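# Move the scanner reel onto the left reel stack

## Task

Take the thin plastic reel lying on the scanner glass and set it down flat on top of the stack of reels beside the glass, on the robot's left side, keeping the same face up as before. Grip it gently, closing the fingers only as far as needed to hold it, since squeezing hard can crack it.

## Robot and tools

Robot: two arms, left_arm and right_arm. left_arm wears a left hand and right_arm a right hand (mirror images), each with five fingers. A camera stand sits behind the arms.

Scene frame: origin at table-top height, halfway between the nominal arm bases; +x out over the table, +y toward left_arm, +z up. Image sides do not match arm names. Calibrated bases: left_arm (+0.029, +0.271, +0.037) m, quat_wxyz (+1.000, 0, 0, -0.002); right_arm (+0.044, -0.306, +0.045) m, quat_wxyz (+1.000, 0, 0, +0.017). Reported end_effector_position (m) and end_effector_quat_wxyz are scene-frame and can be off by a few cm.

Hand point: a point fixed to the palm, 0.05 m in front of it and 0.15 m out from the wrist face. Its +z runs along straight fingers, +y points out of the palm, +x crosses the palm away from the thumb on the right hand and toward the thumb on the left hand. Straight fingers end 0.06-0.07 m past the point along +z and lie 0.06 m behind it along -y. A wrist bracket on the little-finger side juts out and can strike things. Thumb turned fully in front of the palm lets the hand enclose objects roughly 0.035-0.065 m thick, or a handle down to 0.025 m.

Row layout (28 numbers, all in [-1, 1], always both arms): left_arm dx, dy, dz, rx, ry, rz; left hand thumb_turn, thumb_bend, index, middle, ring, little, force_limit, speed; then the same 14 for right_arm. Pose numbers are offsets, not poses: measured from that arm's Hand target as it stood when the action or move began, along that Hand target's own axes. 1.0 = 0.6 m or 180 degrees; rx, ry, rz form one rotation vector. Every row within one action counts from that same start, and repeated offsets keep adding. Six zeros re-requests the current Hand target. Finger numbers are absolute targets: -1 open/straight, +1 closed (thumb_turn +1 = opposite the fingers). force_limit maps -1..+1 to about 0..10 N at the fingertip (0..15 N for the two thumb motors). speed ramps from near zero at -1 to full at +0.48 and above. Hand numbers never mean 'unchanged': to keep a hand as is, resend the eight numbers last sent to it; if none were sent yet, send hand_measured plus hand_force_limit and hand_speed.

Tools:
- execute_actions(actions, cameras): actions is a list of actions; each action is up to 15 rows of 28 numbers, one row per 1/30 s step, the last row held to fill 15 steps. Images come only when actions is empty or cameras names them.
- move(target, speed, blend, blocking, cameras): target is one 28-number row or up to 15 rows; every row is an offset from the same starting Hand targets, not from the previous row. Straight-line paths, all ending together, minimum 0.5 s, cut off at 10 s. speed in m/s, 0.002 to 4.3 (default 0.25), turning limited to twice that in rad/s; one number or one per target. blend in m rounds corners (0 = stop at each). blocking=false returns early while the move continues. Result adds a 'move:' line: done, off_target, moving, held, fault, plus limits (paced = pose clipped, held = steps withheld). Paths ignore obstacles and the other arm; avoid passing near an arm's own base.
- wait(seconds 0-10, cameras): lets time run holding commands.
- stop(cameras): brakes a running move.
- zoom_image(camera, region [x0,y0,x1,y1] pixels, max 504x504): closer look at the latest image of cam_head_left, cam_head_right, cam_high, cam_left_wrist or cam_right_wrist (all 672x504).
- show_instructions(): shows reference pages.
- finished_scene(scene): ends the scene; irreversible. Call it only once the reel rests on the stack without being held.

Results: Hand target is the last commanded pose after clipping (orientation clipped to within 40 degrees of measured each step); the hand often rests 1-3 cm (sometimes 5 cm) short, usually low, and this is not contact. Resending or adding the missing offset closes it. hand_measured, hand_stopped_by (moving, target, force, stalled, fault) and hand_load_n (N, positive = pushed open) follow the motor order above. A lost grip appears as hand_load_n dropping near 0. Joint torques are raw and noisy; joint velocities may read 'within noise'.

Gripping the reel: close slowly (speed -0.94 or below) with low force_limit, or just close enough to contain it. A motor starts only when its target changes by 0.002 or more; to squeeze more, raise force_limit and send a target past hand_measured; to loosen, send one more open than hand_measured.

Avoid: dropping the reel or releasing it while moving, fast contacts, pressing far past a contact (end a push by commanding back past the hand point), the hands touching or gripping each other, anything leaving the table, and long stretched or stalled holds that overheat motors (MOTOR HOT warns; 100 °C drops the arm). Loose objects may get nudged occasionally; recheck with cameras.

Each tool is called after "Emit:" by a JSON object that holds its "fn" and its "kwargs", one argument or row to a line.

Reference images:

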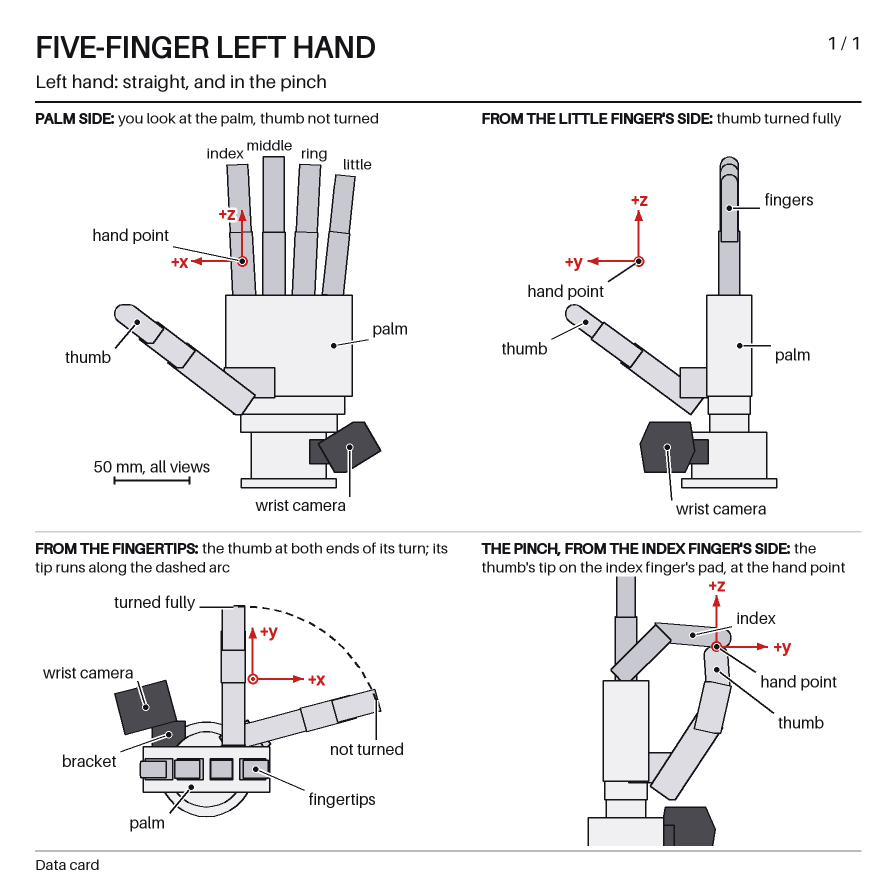

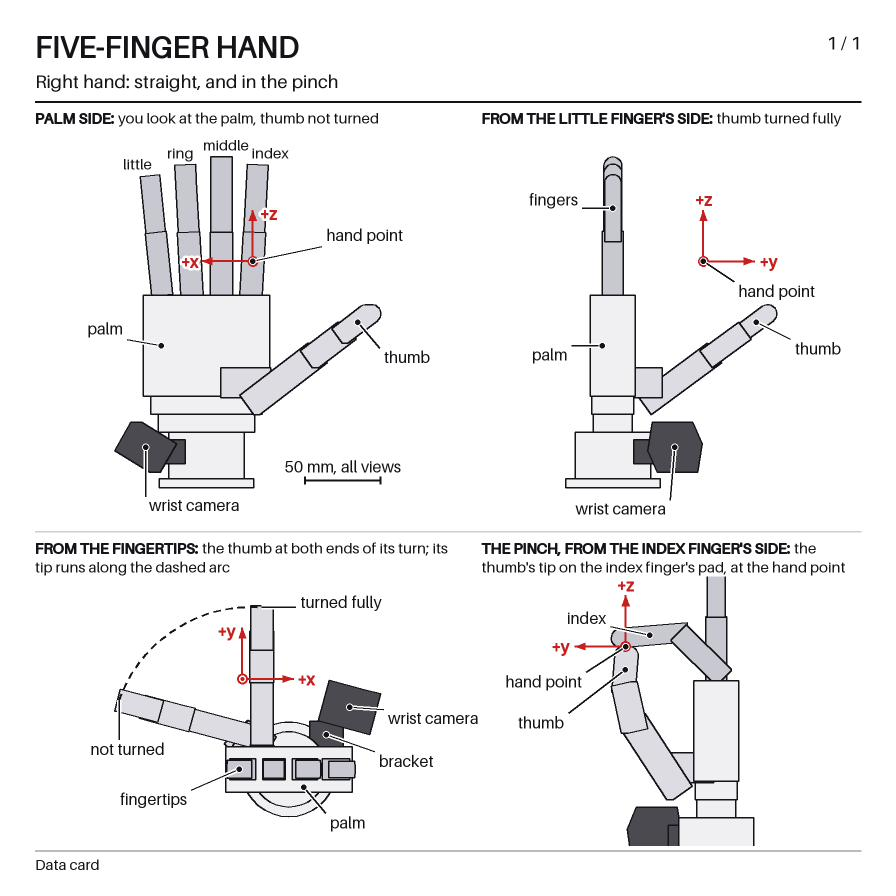

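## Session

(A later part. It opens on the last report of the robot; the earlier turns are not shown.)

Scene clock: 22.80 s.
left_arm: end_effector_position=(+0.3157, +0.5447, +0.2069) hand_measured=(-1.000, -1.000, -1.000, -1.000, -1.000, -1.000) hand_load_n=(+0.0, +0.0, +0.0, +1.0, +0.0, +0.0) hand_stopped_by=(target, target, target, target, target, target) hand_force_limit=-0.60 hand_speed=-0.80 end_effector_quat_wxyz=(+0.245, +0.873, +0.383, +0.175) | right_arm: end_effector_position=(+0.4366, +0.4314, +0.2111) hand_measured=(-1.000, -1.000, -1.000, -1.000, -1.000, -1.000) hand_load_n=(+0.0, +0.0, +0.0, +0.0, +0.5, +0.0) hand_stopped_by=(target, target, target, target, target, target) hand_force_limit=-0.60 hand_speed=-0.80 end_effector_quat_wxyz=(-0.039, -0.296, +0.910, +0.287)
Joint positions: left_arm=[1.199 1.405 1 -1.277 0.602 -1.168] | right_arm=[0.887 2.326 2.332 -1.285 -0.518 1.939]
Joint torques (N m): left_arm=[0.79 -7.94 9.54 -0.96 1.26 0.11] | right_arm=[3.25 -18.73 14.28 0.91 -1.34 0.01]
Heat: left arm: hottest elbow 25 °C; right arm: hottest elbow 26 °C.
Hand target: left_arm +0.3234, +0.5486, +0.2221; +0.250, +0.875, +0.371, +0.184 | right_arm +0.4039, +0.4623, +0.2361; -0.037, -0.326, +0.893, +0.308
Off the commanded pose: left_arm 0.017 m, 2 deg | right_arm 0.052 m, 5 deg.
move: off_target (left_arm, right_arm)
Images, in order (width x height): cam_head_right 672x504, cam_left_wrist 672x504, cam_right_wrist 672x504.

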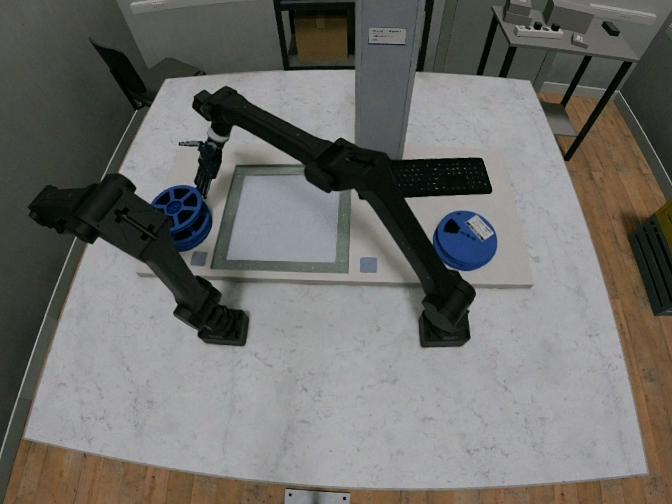

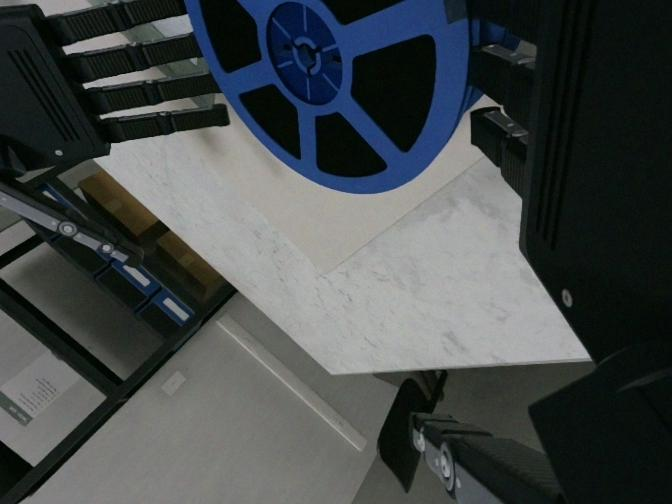

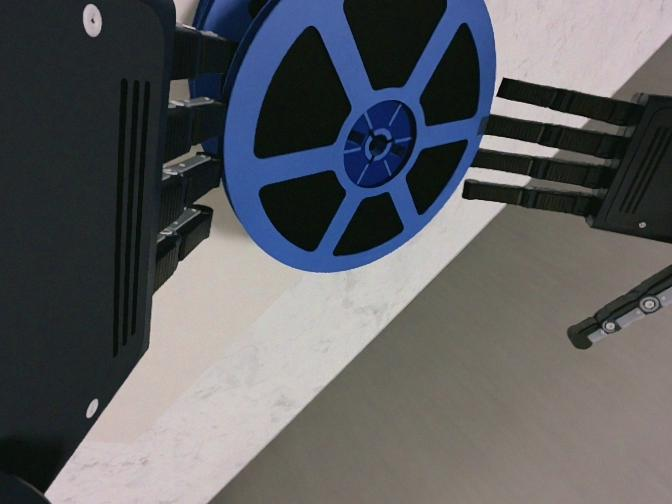

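Emit:
{"fn": "move", "kwargs": {
  "target": [-0.0003,-0.0327,0.0365,0,0,0,-1,-1,-1,-1,-1,-1,-0.6,-0.8,0.0013,-0.0218,0.0421,0,0,0,-1,-1,-1,-1,-1,-1,-0.6,-0.8],
  "speed": 0.05,
  "cameras": ["cam_head_right","cam_left_wrist","cam_right_wrist"]
}}

Emit:
{"fn": "zoom_image", "kwargs": {
  "camera": "cam_head_right",
  "region": [120, 150, 260, 270]
}}

Emit:
{"fn": "zoom_image", "kwargs": {
  "camera": "cam_right_wrist",
  "region": [170, 0, 420, 200]
}}

Emit:
{"fn": "zoom_image", "kwargs": {
  "camera": "cam_left_wrist",
  "region": [400, 0, 560, 180]
}}

Scene clock: 25.20 s.
left_arm: end_effector_position=(+0.3193, +0.5542, +0.1897) hand_measured=(-1.000, -1.000, -1.000, -1.000, -1.000, -1.000) hand_load_n=(+0.0, +0.0, +0.0, +1.0, +0.5, +0.0) hand_stopped_by=(target, target, target, target, target, target) hand_force_limit=-0.60 hand_speed=-0.80 end_effector_quat_wxyz=(+0.244, +0.875, +0.380, +0.176) | right_arm: end_effector_position=(+0.4377, +0.4383, +0.1947) hand_measured=(-1.000, -1.000, -1.000, -1.000, -1.000, -1.000) hand_load_n=(+0.0, +0.0, +0.0, +0.0, +0.5, +0.0) hand_stopped_by=(target, target, target, target, target, target) hand_force_limit=-0.60 hand_speed=-0.80 end_effector_quat_wxyz=(-0.039, -0.299, +0.908, +0.290)
Joint positions: left_arm=[1.199 1.453 1 -1.229 0.602 -1.16] | right_arm=[0.89 2.351 2.332 -1.254 -0.521 1.939]
Joint torques (N m): left_arm=[1.14 -8.59 6.82 0.05 1.24 0.07] | right_arm=[3.31 -19.14 11.38 1.84 -1.16 0.03]
Heat: left arm: hottest elbow 25 °C; right arm: hottest elbow 26 °C.
Hand target: left_arm +0.3234, +0.5536, +0.1932; +0.250, +0.875, +0.371, +0.184 | right_arm +0.4039, +0.4673, +0.2081; -0.037, -0.326, +0.893, +0.308
Off the commanded pose: left_arm 0.005 m, 1 deg | right_arm 0.047 m, 4 deg.
move: off_target (right_arm)
Images, in order (width x height): cam_head_right 672x504, cam_left_wrist 672x504, cam_right_wrist 672x504.

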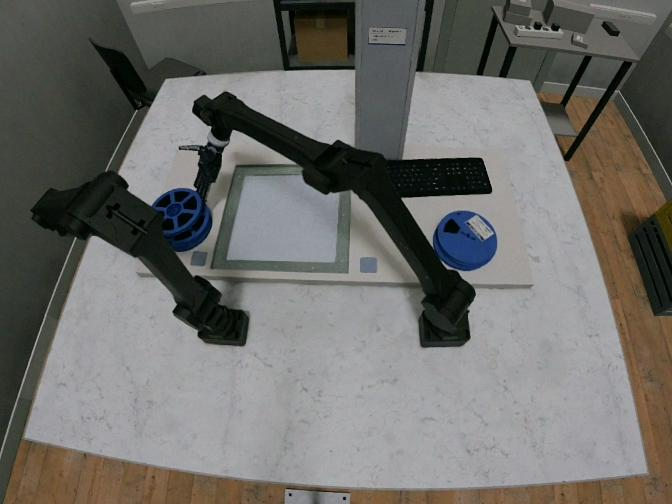

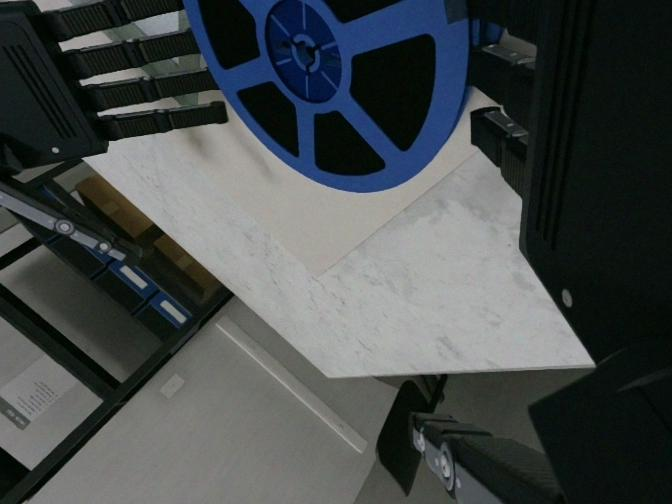

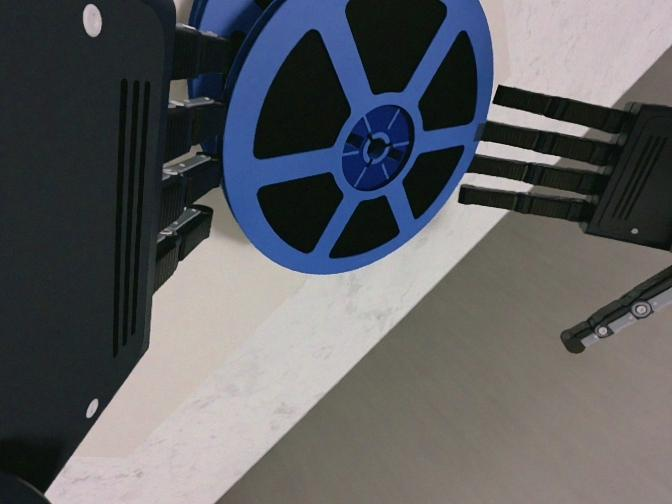

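Scaled by 3.600 from the camera's 672x504 image, which has a finer 960x720 frame.

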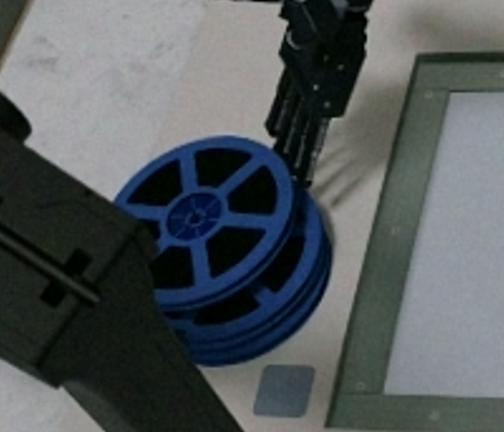

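Scaled by 2.016 from the camera's 672x504 image, which has a finer 960x720 frame.

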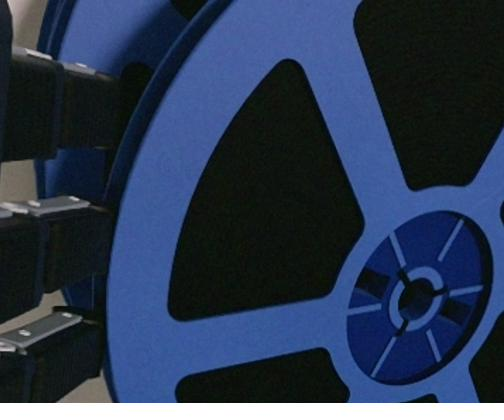

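Scaled by 2.800 from the camera's 672x504 image, which has a finer 960x720 frame.

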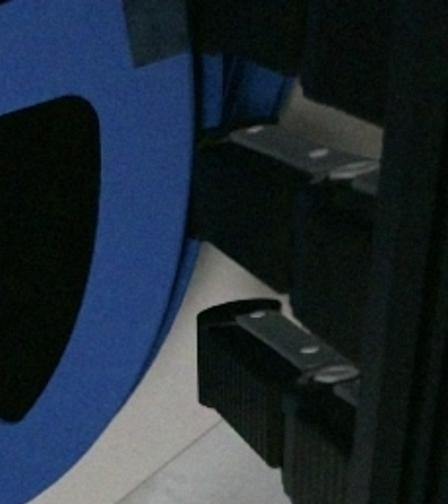

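Emit:
{"fn": "move", "kwargs": {
  "target": [-0.018,-0.014,0.0222,0,0,0,-1,-1,-1,-1,-1,-1,-0.6,-0.8,0.0168,-0.0167,0.0162,0,0,0,-1,-1,-1,-1,-1,-1,-0.6,-0.8],
  "speed": 0.04,
  "cameras": ["cam_head_right","cam_left_wrist","cam_right_wrist"]
}}

Emit:
{"fn": "zoom_image", "kwargs": {
  "camera": "cam_head_right",
  "region": [120, 150, 260, 270]
}}

Emit:
{"fn": "zoom_image", "kwargs": {
  "camera": "cam_right_wrist",
  "region": [170, 0, 420, 200]
}}

Emit:
{"fn": "zoom_image", "kwargs": {
  "camera": "cam_left_wrist",
  "region": [400, 0, 560, 180]
}}

Scene clock: 26.87 s.
left_arm: end_effector_position=(+0.3167, +0.5530, +0.1792) hand_measured=(-1.000, -1.000, -1.000, -1.000, -1.000, -1.000) hand_load_n=(+0.0, +0.0, +0.0, +0.5, +0.0, +0.0) hand_stopped_by=(target, target, target, target, target, target) hand_force_limit=-0.60 hand_speed=-0.80 end_effector_quat_wxyz=(+0.238, +0.877, +0.377, +0.182) | right_arm: end_effector_position=(+0.4337, +0.4372, +0.1723) hand_measured=(-1.000, -1.000, -1.000, -1.000, -1.000, -1.000) hand_load_n=(+0.0, +0.0, +0.0, +0.0, +0.5, +0.0) hand_stopped_by=(target, target, target, target, target, target) hand_force_limit=-0.60 hand_speed=-0.80 end_effector_quat_wxyz=(-0.040, -0.300, +0.908, +0.290)
Joint positions: left_arm=[1.204 1.453 0.969 -1.184 0.602 -1.151] | right_arm=[0.893 2.345 2.263 -1.192 -0.524 1.939]
Joint torques (N m): left_arm=[1.2 -8.23 5.42 0.08 1.23 0.07] | right_arm=[3.14 -20.66 9.28 1.83 -1.08 0.03]
Heat: left arm: hottest elbow 25 °C; right arm: hottest elbow 26 °C.
Hand target: left_arm +0.3184, +0.5465, +0.1761; +0.250, +0.875, +0.371, +0.184 | right_arm +0.3989, +0.4604, +0.1931; -0.037, -0.326, +0.893, +0.308
Off the commanded pose: left_arm 0.007 m, 2 deg | right_arm 0.047 m, 4 deg.
move: off_target (right_arm)
Images, in order (width x height): cam_head_right 672x504, cam_left_wrist 672x504, cam_right_wrist 672x504.

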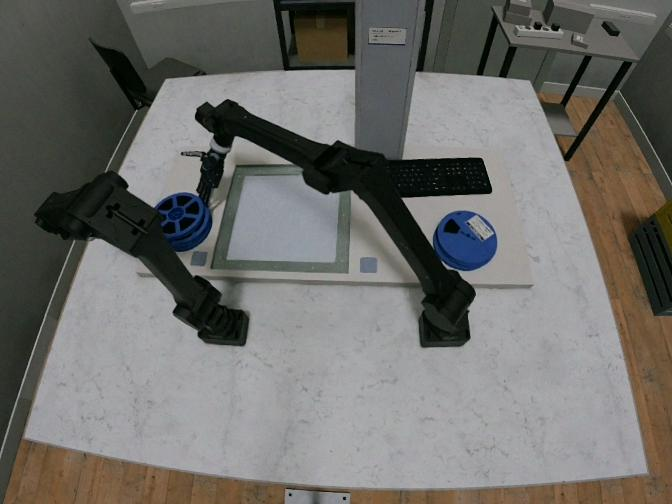

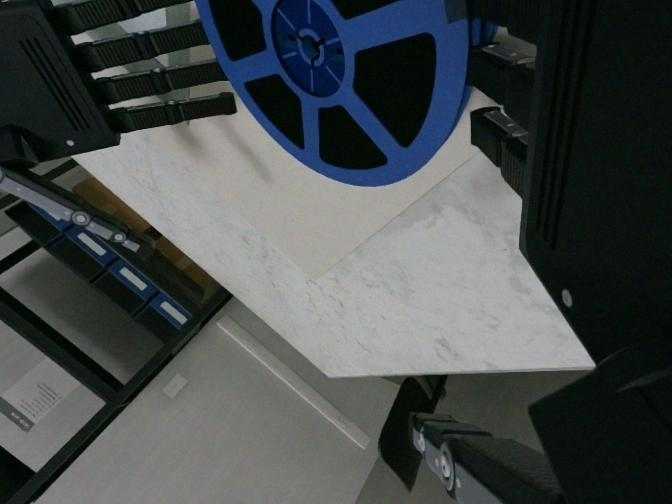

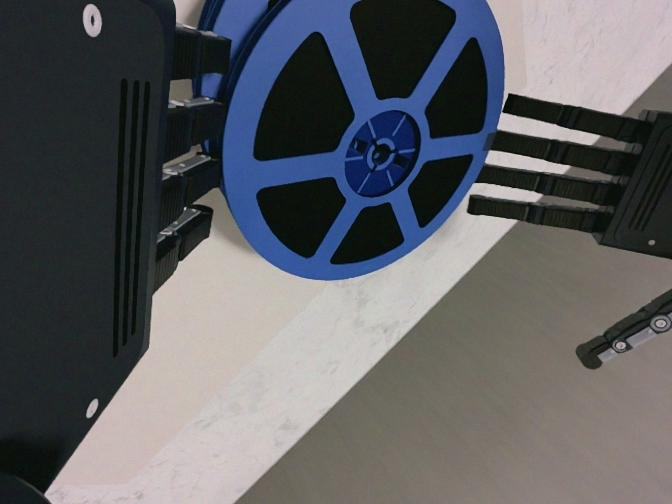

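Scaled by 3.600 from the camera's 672x504 image, which has a finer 960x720 frame.

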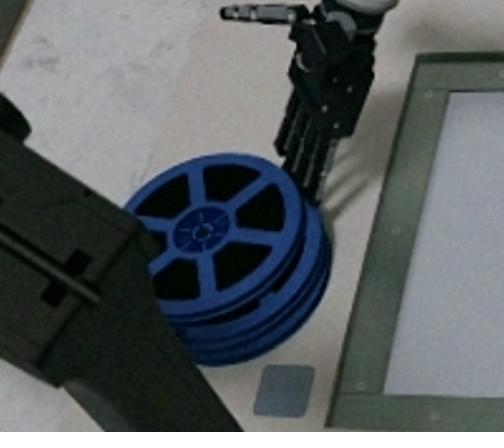

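Scaled by 2.016 from the camera's 672x504 image, which has a finer 960x720 frame.

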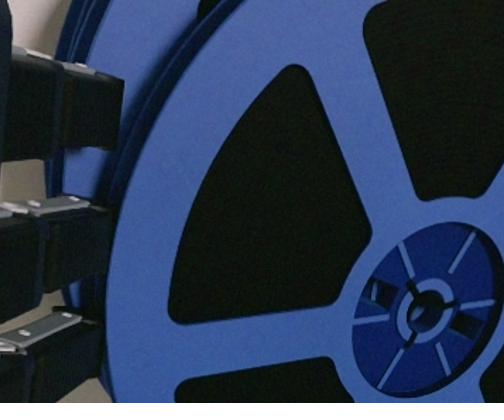

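Scaled by 2.800 from the camera's 672x504 image, which has a finer 960x720 frame.

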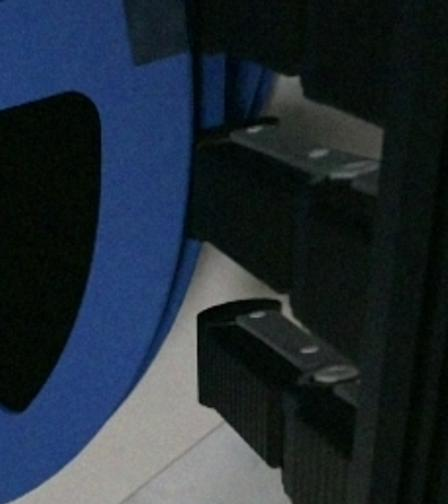

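Emit:
{"fn": "move", "kwargs": {
  "target": [-0.0213,0.0218,-0.0128,0,0,0,-1,-1,-1,-1,-1,-1,-0.6,-0.8,0.0148,0.0183,-0.0513,0,0,0,-1,-1,-1,-1,-1,-1,-0.6,-0.8],
  "speed": 0.05,
  "cameras": ["cam_head_right","cam_high"]
}}

Emit:
{"fn": "zoom_image", "kwargs": {
  "camera": "cam_head_right",
  "region": [120, 150, 260, 270]
}}

Emit:
{"fn": "zoom_image", "kwargs": {
  "camera": "cam_high",
  "region": [350, 120, 500, 250]
}}

Scene clock: 28.87 s.
left_arm: end_effector_position=(+0.3125, +0.5453, +0.1817) hand_measured=(-1.000, -1.000, -1.000, -1.000, -1.000, -1.000) hand_load_n=(+0.0, +0.0, +0.0, +1.0, +0.0, +0.0) hand_stopped_by=(target, target, target, target, target, target) hand_force_limit=-0.60 hand_speed=-0.80 end_effector_quat_wxyz=(+0.234, +0.877, +0.377, +0.184) | right_arm: end_effector_position=(+0.4278, +0.4293, +0.2050) hand_measured=(-1.000, -1.000, -1.000, -1.000, -1.000, -1.000) hand_load_n=(+0.0, +0.0, +0.0, +0.0, +0.5, +0.0) hand_stopped_by=(target, target, target, target, target, target) hand_force_limit=-0.60 hand_speed=-0.80 end_effector_quat_wxyz=(-0.031, -0.303, +0.905, +0.296)
Joint positions: left_arm=[1.207 1.422 0.946 -1.184 0.6 -1.151] | right_arm=[0.893 2.282 2.229 -1.2 -0.523 1.937]
Joint torques (N m): left_arm=[0.73 -9.88 5.46 -0.94 1.32 0.03] | right_arm=[2.73 -20.19 9.51 0.94 -1.18 -0.02]
Heat: left arm: hottest elbow 25 °C; right arm: hottest elbow 26 °C.
Hand target: left_arm +0.3134, +0.5317, +0.1881; +0.250, +0.875, +0.371, +0.184 | right_arm +0.3940, +0.4454, +0.2230; -0.037, -0.326, +0.893, +0.308
Off the commanded pose: left_arm 0.015 m, 2 deg | right_arm 0.042 m, 3 deg.
move: off_target (left_arm, right_arm)
Images, in order (width x height): cam_head_right 672x504, cam_high 672x504.

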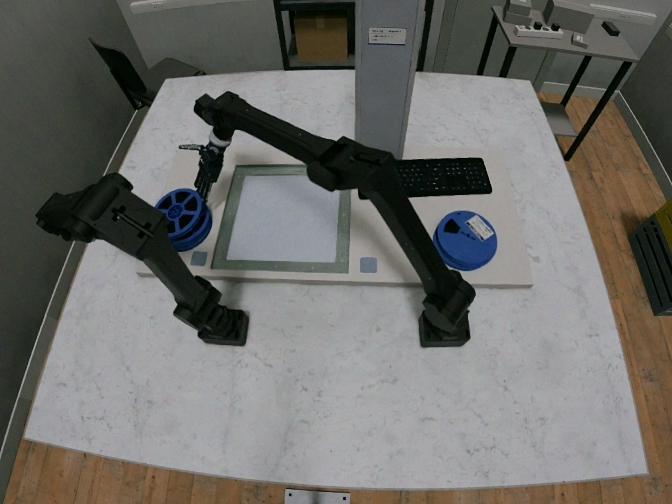

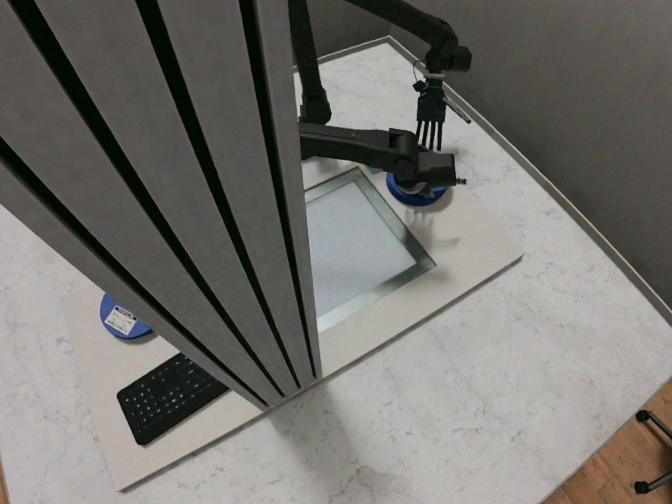

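Scaled by 3.600 from the camera's 672x504 image, which has a finer 960x720 frame.

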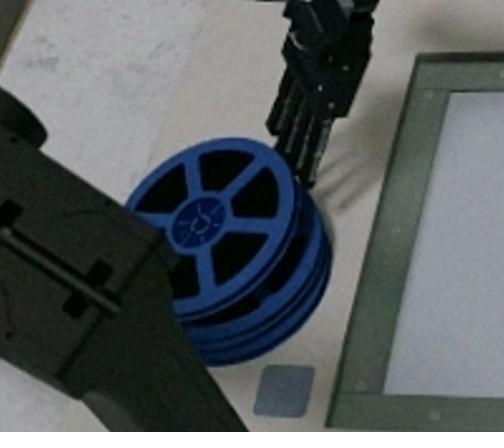

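Scaled by 3.360 from the camera's 672x504 image, which has a finer 960x720 frame.

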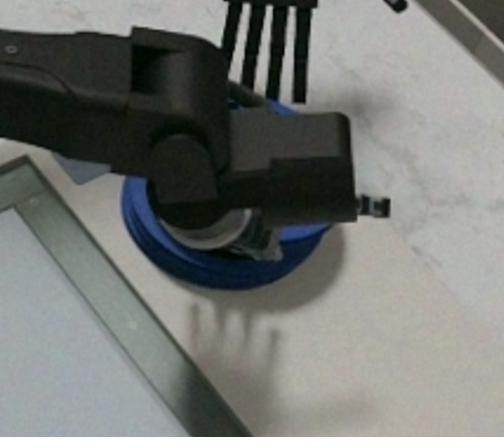

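Emit:
{"fn": "move", "kwargs": {
  "target": [-0.0105,-0.0065,0.0205,0,0,0,-1,-1,-1,-1,-1,-1,-0.6,-0.8,0.0137,-0.0385,0.0405,0,0,0,-1,-1,-1,-1,-1,-1,-0.6,-0.8],
  "speed": 0.05,
  "cameras": ["cam_head_right","cam_left_wrist","cam_right_wrist"]
}}

Emit:
{"fn": "zoom_image", "kwargs": {
  "camera": "cam_head_right",
  "region": [120, 150, 260, 270]
}}

Emit:
{"fn": "zoom_image", "kwargs": {
  "camera": "cam_right_wrist",
  "region": [170, 0, 420, 200]
}}

Scene clock: 30.40 s.
left_arm: end_effector_position=(+0.3087, +0.5360, +0.1701) hand_measured=(-1.000, -1.000, -1.000, -1.000, -1.000, -1.000) hand_load_n=(+0.0, +0.0, +0.0, +0.0, +0.5, +0.0) hand_stopped_by=(target, target, target, target, target, target) hand_force_limit=-0.60 hand_speed=-0.80 end_effector_quat_wxyz=(+0.240, +0.876, +0.379, +0.177) | right_arm: end_effector_position=(+0.4240, +0.4191, +0.1704) hand_measured=(-1.000, -1.000, -1.000, -1.000, -1.000, -1.000) hand_load_n=(+0.0, +0.0, +0.0, +0.0, +0.5, +0.0) hand_stopped_by=(target, target, target, target, target, target) hand_force_limit=-0.60 hand_speed=-0.80 end_effector_quat_wxyz=(-0.040, -0.301, +0.908, +0.290)
Joint positions: left_arm=[1.207 1.422 0.911 -1.17 0.598 -1.151] | right_arm=[0.889 2.272 2.127 -1.132 -0.523 1.932]
Joint torques (N m): left_arm=[0.21 -9.47 5.18 -0.06 1.42 -0.03] | right_arm=[2.67 -19.72 9.18 1.85 -1.22 -0.02]
Heat: left arm: hottest elbow 25 °C; right arm: hottest elbow 26 °C.
Hand target: left_arm +0.3134, +0.5256, +0.1751; +0.250, +0.875, +0.371, +0.184 | right_arm +0.3942, +0.4393, +0.1890; -0.036, -0.325, +0.893, +0.308
Off the commanded pose: left_arm 0.012 m, 2 deg | right_arm 0.041 m, 4 deg.
move: off_target (left_arm, right_arm)
Images, in order (width x height): cam_head_right 672x504, cam_left_wrist 672x504, cam_right_wrist 672x504.

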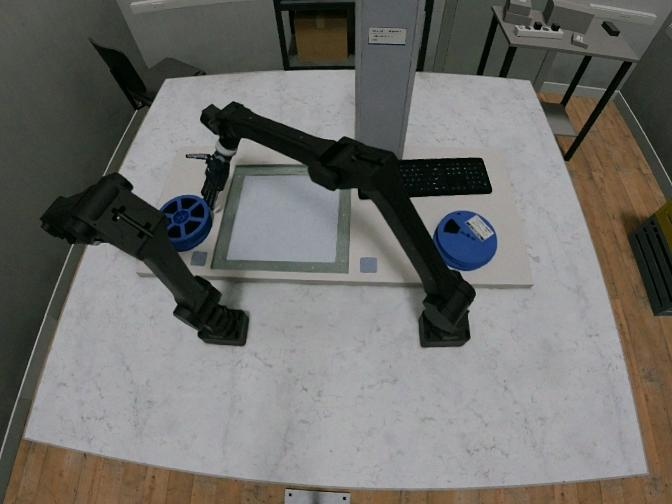

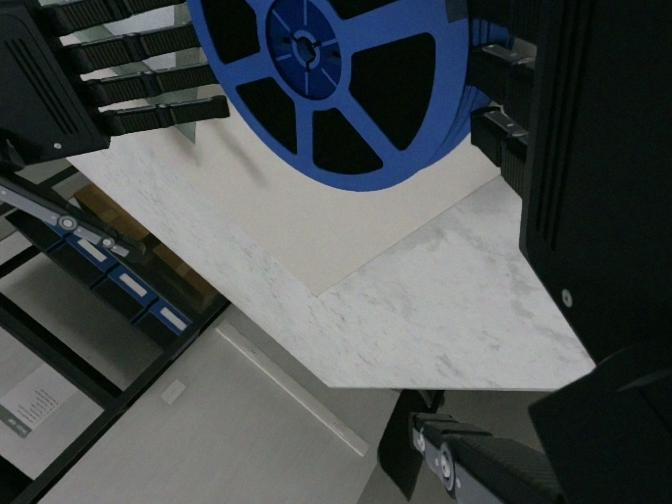

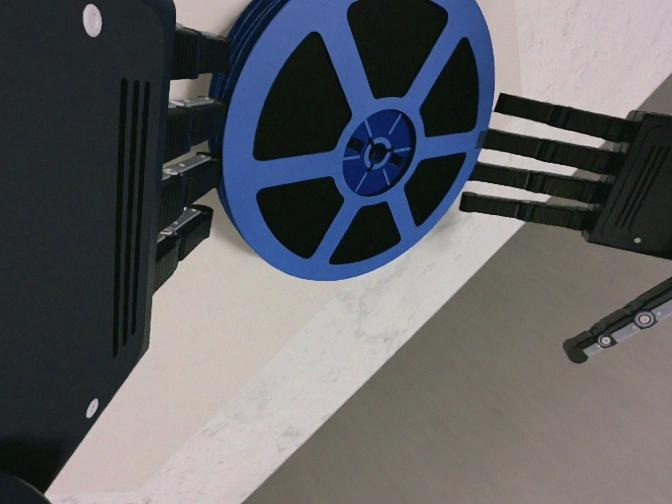

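Scaled by 3.600 from the camera's 672x504 image, which has a finer 960x720 frame.

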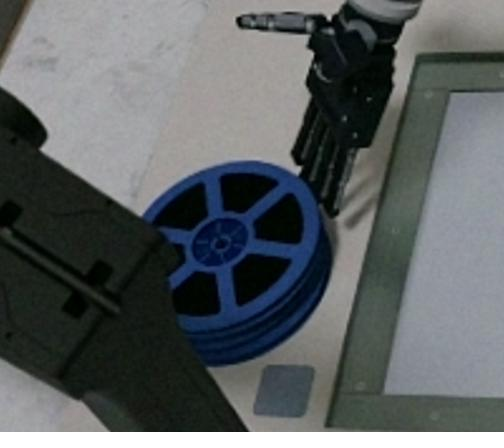

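Scaled by 2.016 from the camera's 672x504 image, which has a finer 960x720 frame.

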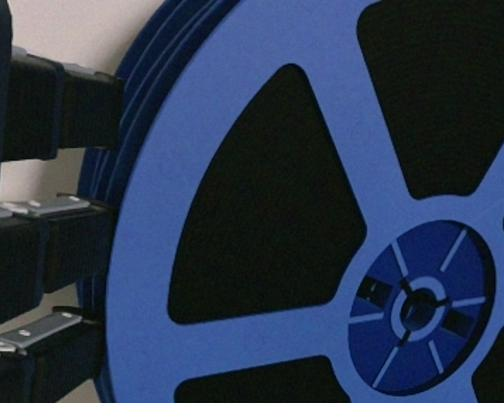

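Emit:
{"fn": "move", "kwargs": {
  "target": [0.0052,-0.039,-0.031,0,0,0,-1,-1,-1,-1,-1,-1,-0.6,-0.8,-0.0053,-0.0691,-0.0317,0,0,0,-1,-1,-1,-1,-1,-1,-0.6,-0.8],
  "speed": 0.035,
  "cameras": ["cam_head_right","cam_left_wrist","cam_right_wrist"]
}}

Emit:
{"fn": "zoom_image", "kwargs": {
  "camera": "cam_head_right",
  "region": [120, 150, 260, 270]
}}

Emit:
{"fn": "zoom_image", "kwargs": {
  "camera": "cam_right_wrist",
  "region": [170, 0, 550, 300]
}}

Emit:
{"fn": "zoom_image", "kwargs": {
  "camera": "cam_left_wrist",
  "region": [160, 0, 560, 240]
}}

Scene clock: 32.63 s.
left_arm: end_effector_position=(+0.2933, +0.5342, +0.1688) hand_measured=(-1.000, -1.000, -1.000, -1.000, -1.000, -1.000) hand_load_n=(+0.0, +0.0, +0.0, +0.0, +0.0, +0.0) hand_stopped_by=(target, target, target, target, target, target) hand_force_limit=-0.60 hand_speed=-0.80 end_effector_quat_wxyz=(+0.256, +0.875, +0.372, +0.175) | right_arm: end_effector_position=(+0.4202, +0.4079, +0.1677) hand_measured=(-1.000, -1.000, -1.000, -1.000, -1.000, -1.000) hand_load_n=(+0.0, +0.0, +0.0, +0.0, +0.0, +0.0) hand_stopped_by=(target, target, target, target, target, target) hand_force_limit=-0.60 hand_speed=-0.80 end_effector_quat_wxyz=(-0.047, -0.322, +0.896, +0.301)
Joint positions: left_arm=[1.252 1.439 0.911 -1.218 0.609 -1.073] | right_arm=[0.874 2.26 2.088 -1.124 -0.561 1.867]
Joint torques (N m): left_arm=[2.9 -7.65 8.57 -0.46 0.62 0.07] | right_arm=[-0.79 -19.6 9.02 1.26 -0.47 -0.04]
Heat: left arm: hottest elbow 25 °C; right arm: hottest elbow 26 °C.
Hand target: left_arm +0.2929, +0.5475, +0.1771; +0.250, +0.875, +0.371, +0.184 | right_arm +0.4250, +0.4064, +0.1811; -0.036, -0.326, +0.893, +0.308
Off the commanded pose: left_arm 0.016 m, 1 deg | right_arm 0.014 m, 2 deg.
move: off_target (left_arm, right_arm)
Images, in order (width x height): cam_head_right 672x504, cam_left_wrist 672x504, cam_right_wrist 672x504.

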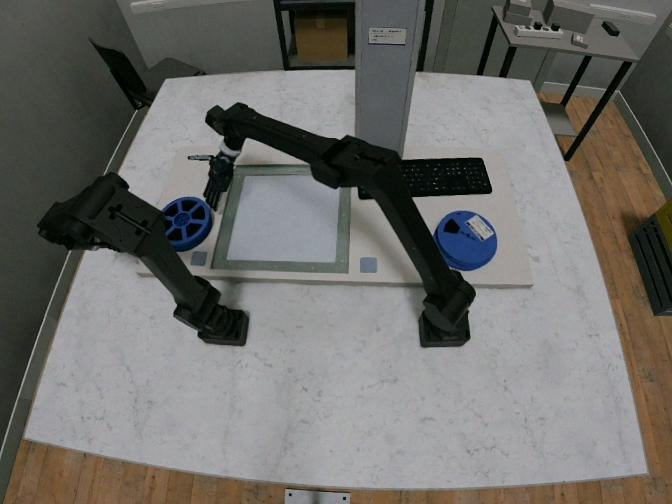

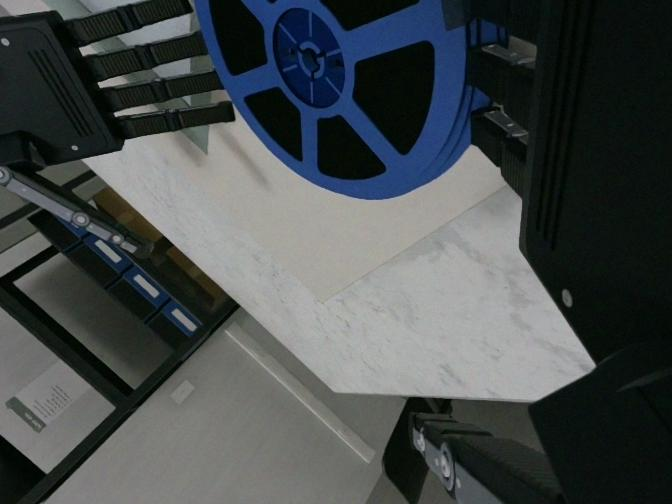

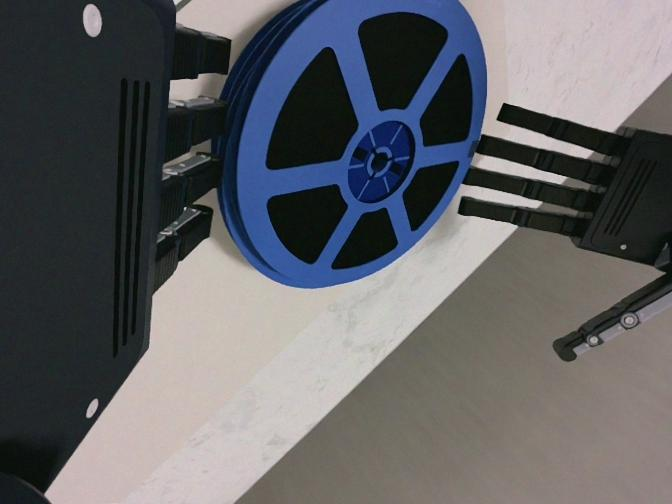

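Scaled by 3.600 from the camera's 672x504 image, which has a finer 960x720 frame.

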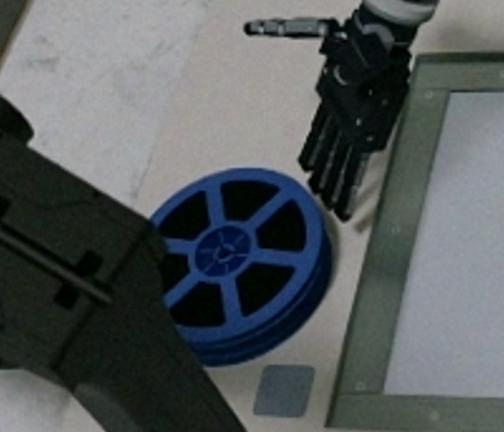

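Scaled by 1.326 from the camera's 672x504 image, which has a finer 960x720 frame.

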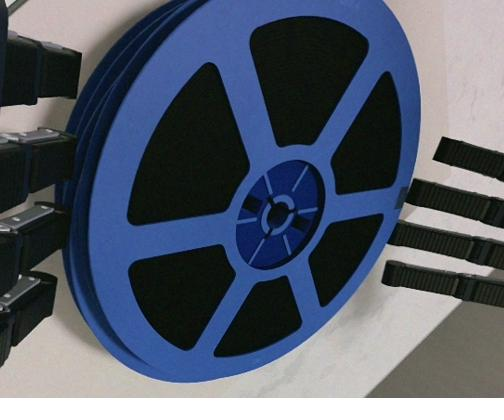

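Scaled by 1.260 from the camera's 672x504 image, which has a finer 960x720 frame.

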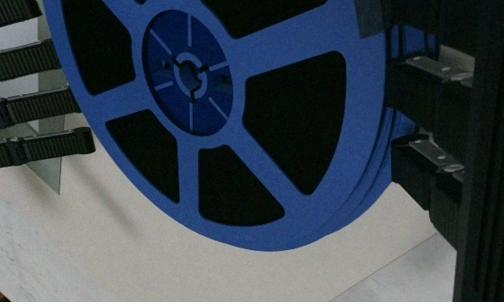

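Emit:
{"fn": "move", "kwargs": {
  "target": [
    [0.0047,-0.041,-0.0283,0,0,0,-1,-1,-1,-1,-1,-1,-0.6,-0.8,-0.0047,-0.041,-0.0283,0,0,0,-1,-1,-1,-1,-1,-1,-0.6,-0.8],
    [0.0205,0.0264,-0.1226,0,0,0,-1,-1,-1,-1,-1,-1,-0.6,-0.8,-0.03,-0.05,-0.12,0,0,0,-1,-1,-1,-1,-1,-1,-0.6,-0.8]
  ],
  "speed": [0.05,0.15],
  "blend": [0.005,0],
  "cameras": ["cam_head_right","cam_left_wrist","cam_right_wrist","cam_high","cam_head_left"]
}}

Emit:
{"fn": "zoom_image", "kwargs": {
  "camera": "cam_head_right",
  "region": [120, 150, 260, 270]
}}

Emit:
{"fn": "zoom_image", "kwargs": {
  "camera": "cam_high",
  "region": [350, 120, 500, 250]
}}

Emit:
{"fn": "zoom_image", "kwargs": {
  "camera": "cam_right_wrist",
  "region": [200, 0, 600, 300]
}}

Emit:
{"fn": "zoom_image", "kwargs": {
  "camera": "cam_left_wrist",
  "region": [60, 0, 460, 300]
}}

Scene clock: 36.27 s.
left_arm: end_effector_position=(+0.2735, +0.5541, +0.2298) hand_measured=(-1.000, -1.000, -1.000, -1.000, -1.000, -1.000) hand_load_n=(+0.0, +0.0, +0.0, +0.0, +0.0, +0.0) hand_stopped_by=(target, target, target, target, target, target) hand_force_limit=-0.60 hand_speed=-0.80 end_effector_quat_wxyz=(+0.268, +0.871, +0.376, +0.170) | right_arm: end_effector_position=(+0.4690, +0.3548, +0.1955) hand_measured=(-1.000, -1.000, -1.000, -1.000, -1.000, -1.000) hand_load_n=(+0.0, +0.0, +0.0, +0.0, +0.0, +0.0) hand_stopped_by=(target, target, target, target, target, target) hand_force_limit=-0.60 hand_speed=-0.80 end_effector_quat_wxyz=(-0.057, -0.316, +0.899, +0.296)
Joint positions: left_arm=[1.321 1.424 1.064 -1.461 0.602 -0.991] | right_arm=[0.773 2.245 2.142 -1.277 -0.586 1.758]
Joint torques (N m): left_arm=[2.73 -9.17 10.11 -0.65 0.42 0.08] | right_arm=[-0.32 -18.96 13.26 0.5 -0.5 -0.04]
Heat: left arm: hottest elbow 26 °C; right arm: hottest elbow 26 °C.
Hand target: left_arm +0.2724, +0.5693, +0.2471; +0.250, +0.875, +0.371, +0.184 | right_arm +0.4748, +0.3615, +0.2246; -0.036, -0.326, +0.893, +0.308
Off the commanded pose: left_arm 0.023 m, 3 deg | right_arm 0.030 m, 3 deg.
move: off_target (left_arm, right_arm)

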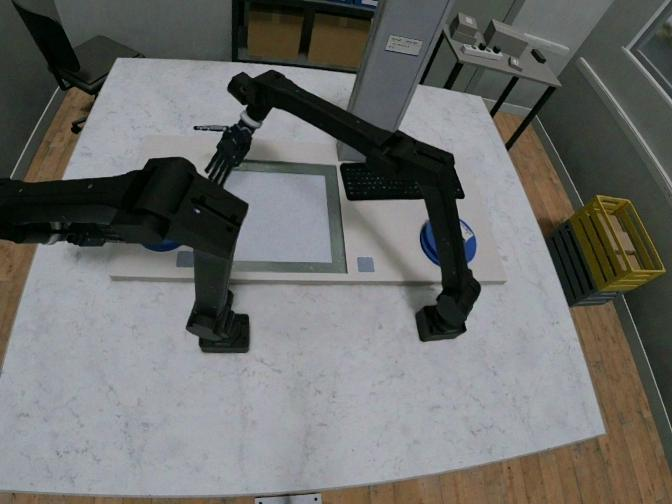

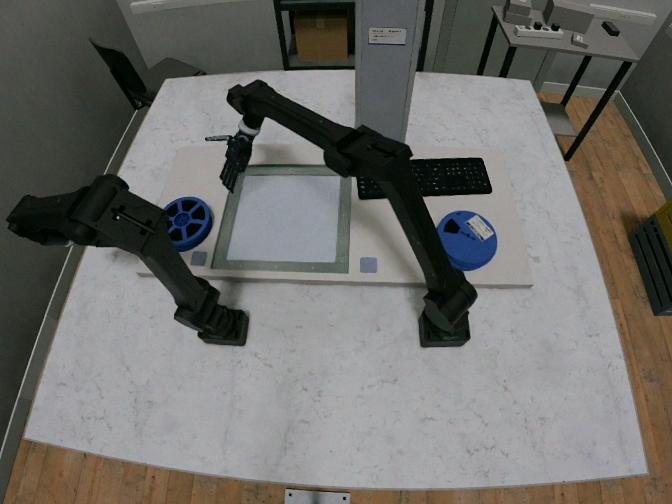

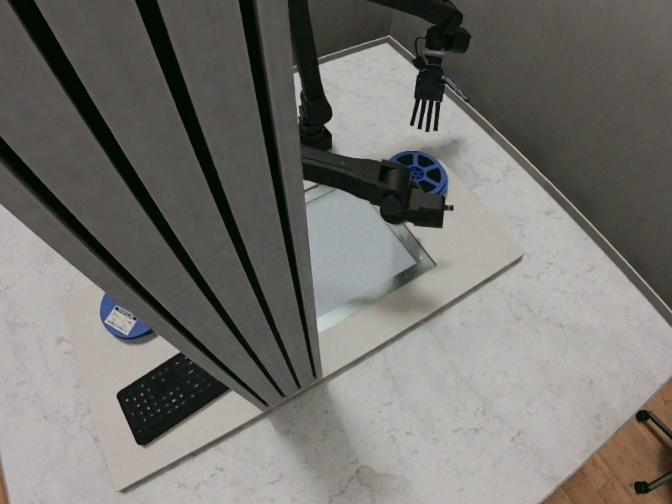

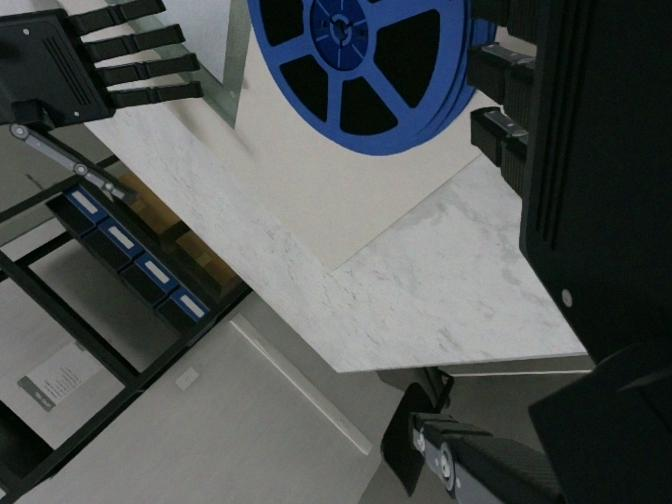

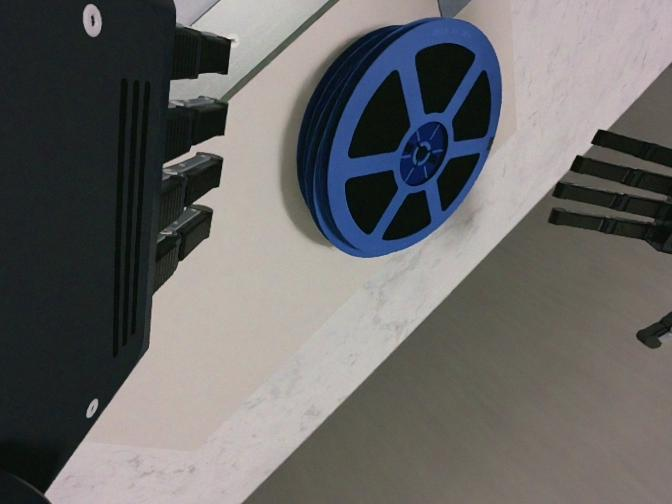

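Scaled by 3.600 from the camera's 672x504 image, which has a finer 960x720 frame.

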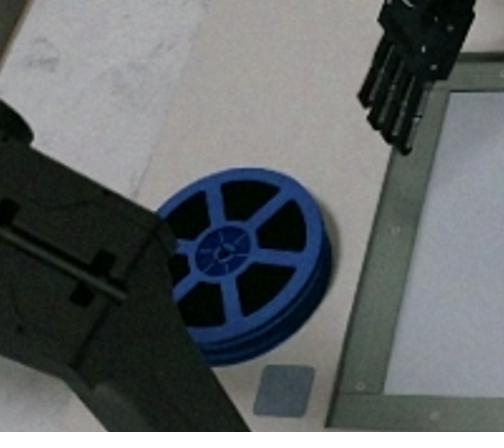

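Scaled by 3.360 from the camera's 672x504 image, which has a finer 960x720 frame.

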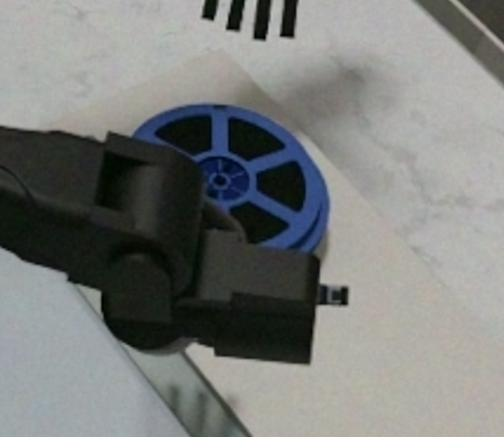

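Scaled by 1.260 from the camera's 672x504 image, which has a finer 960x720 frame.

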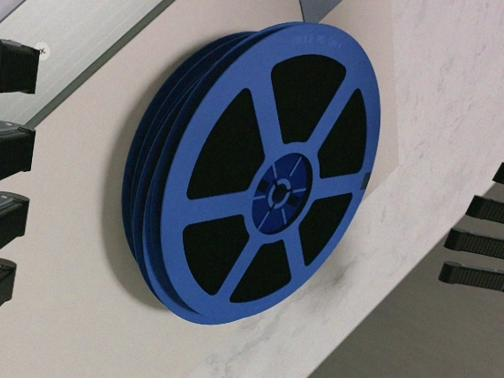

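Scaled by 1.260 from the camera's 672x504 image, which has a finer 960x720 frame.

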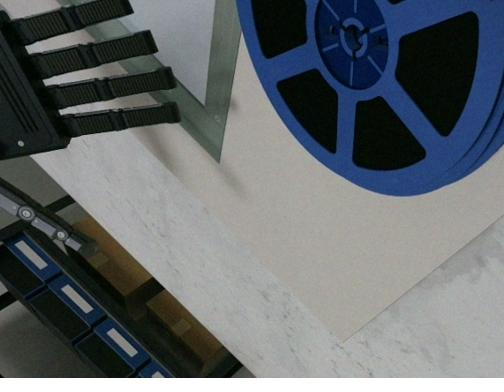

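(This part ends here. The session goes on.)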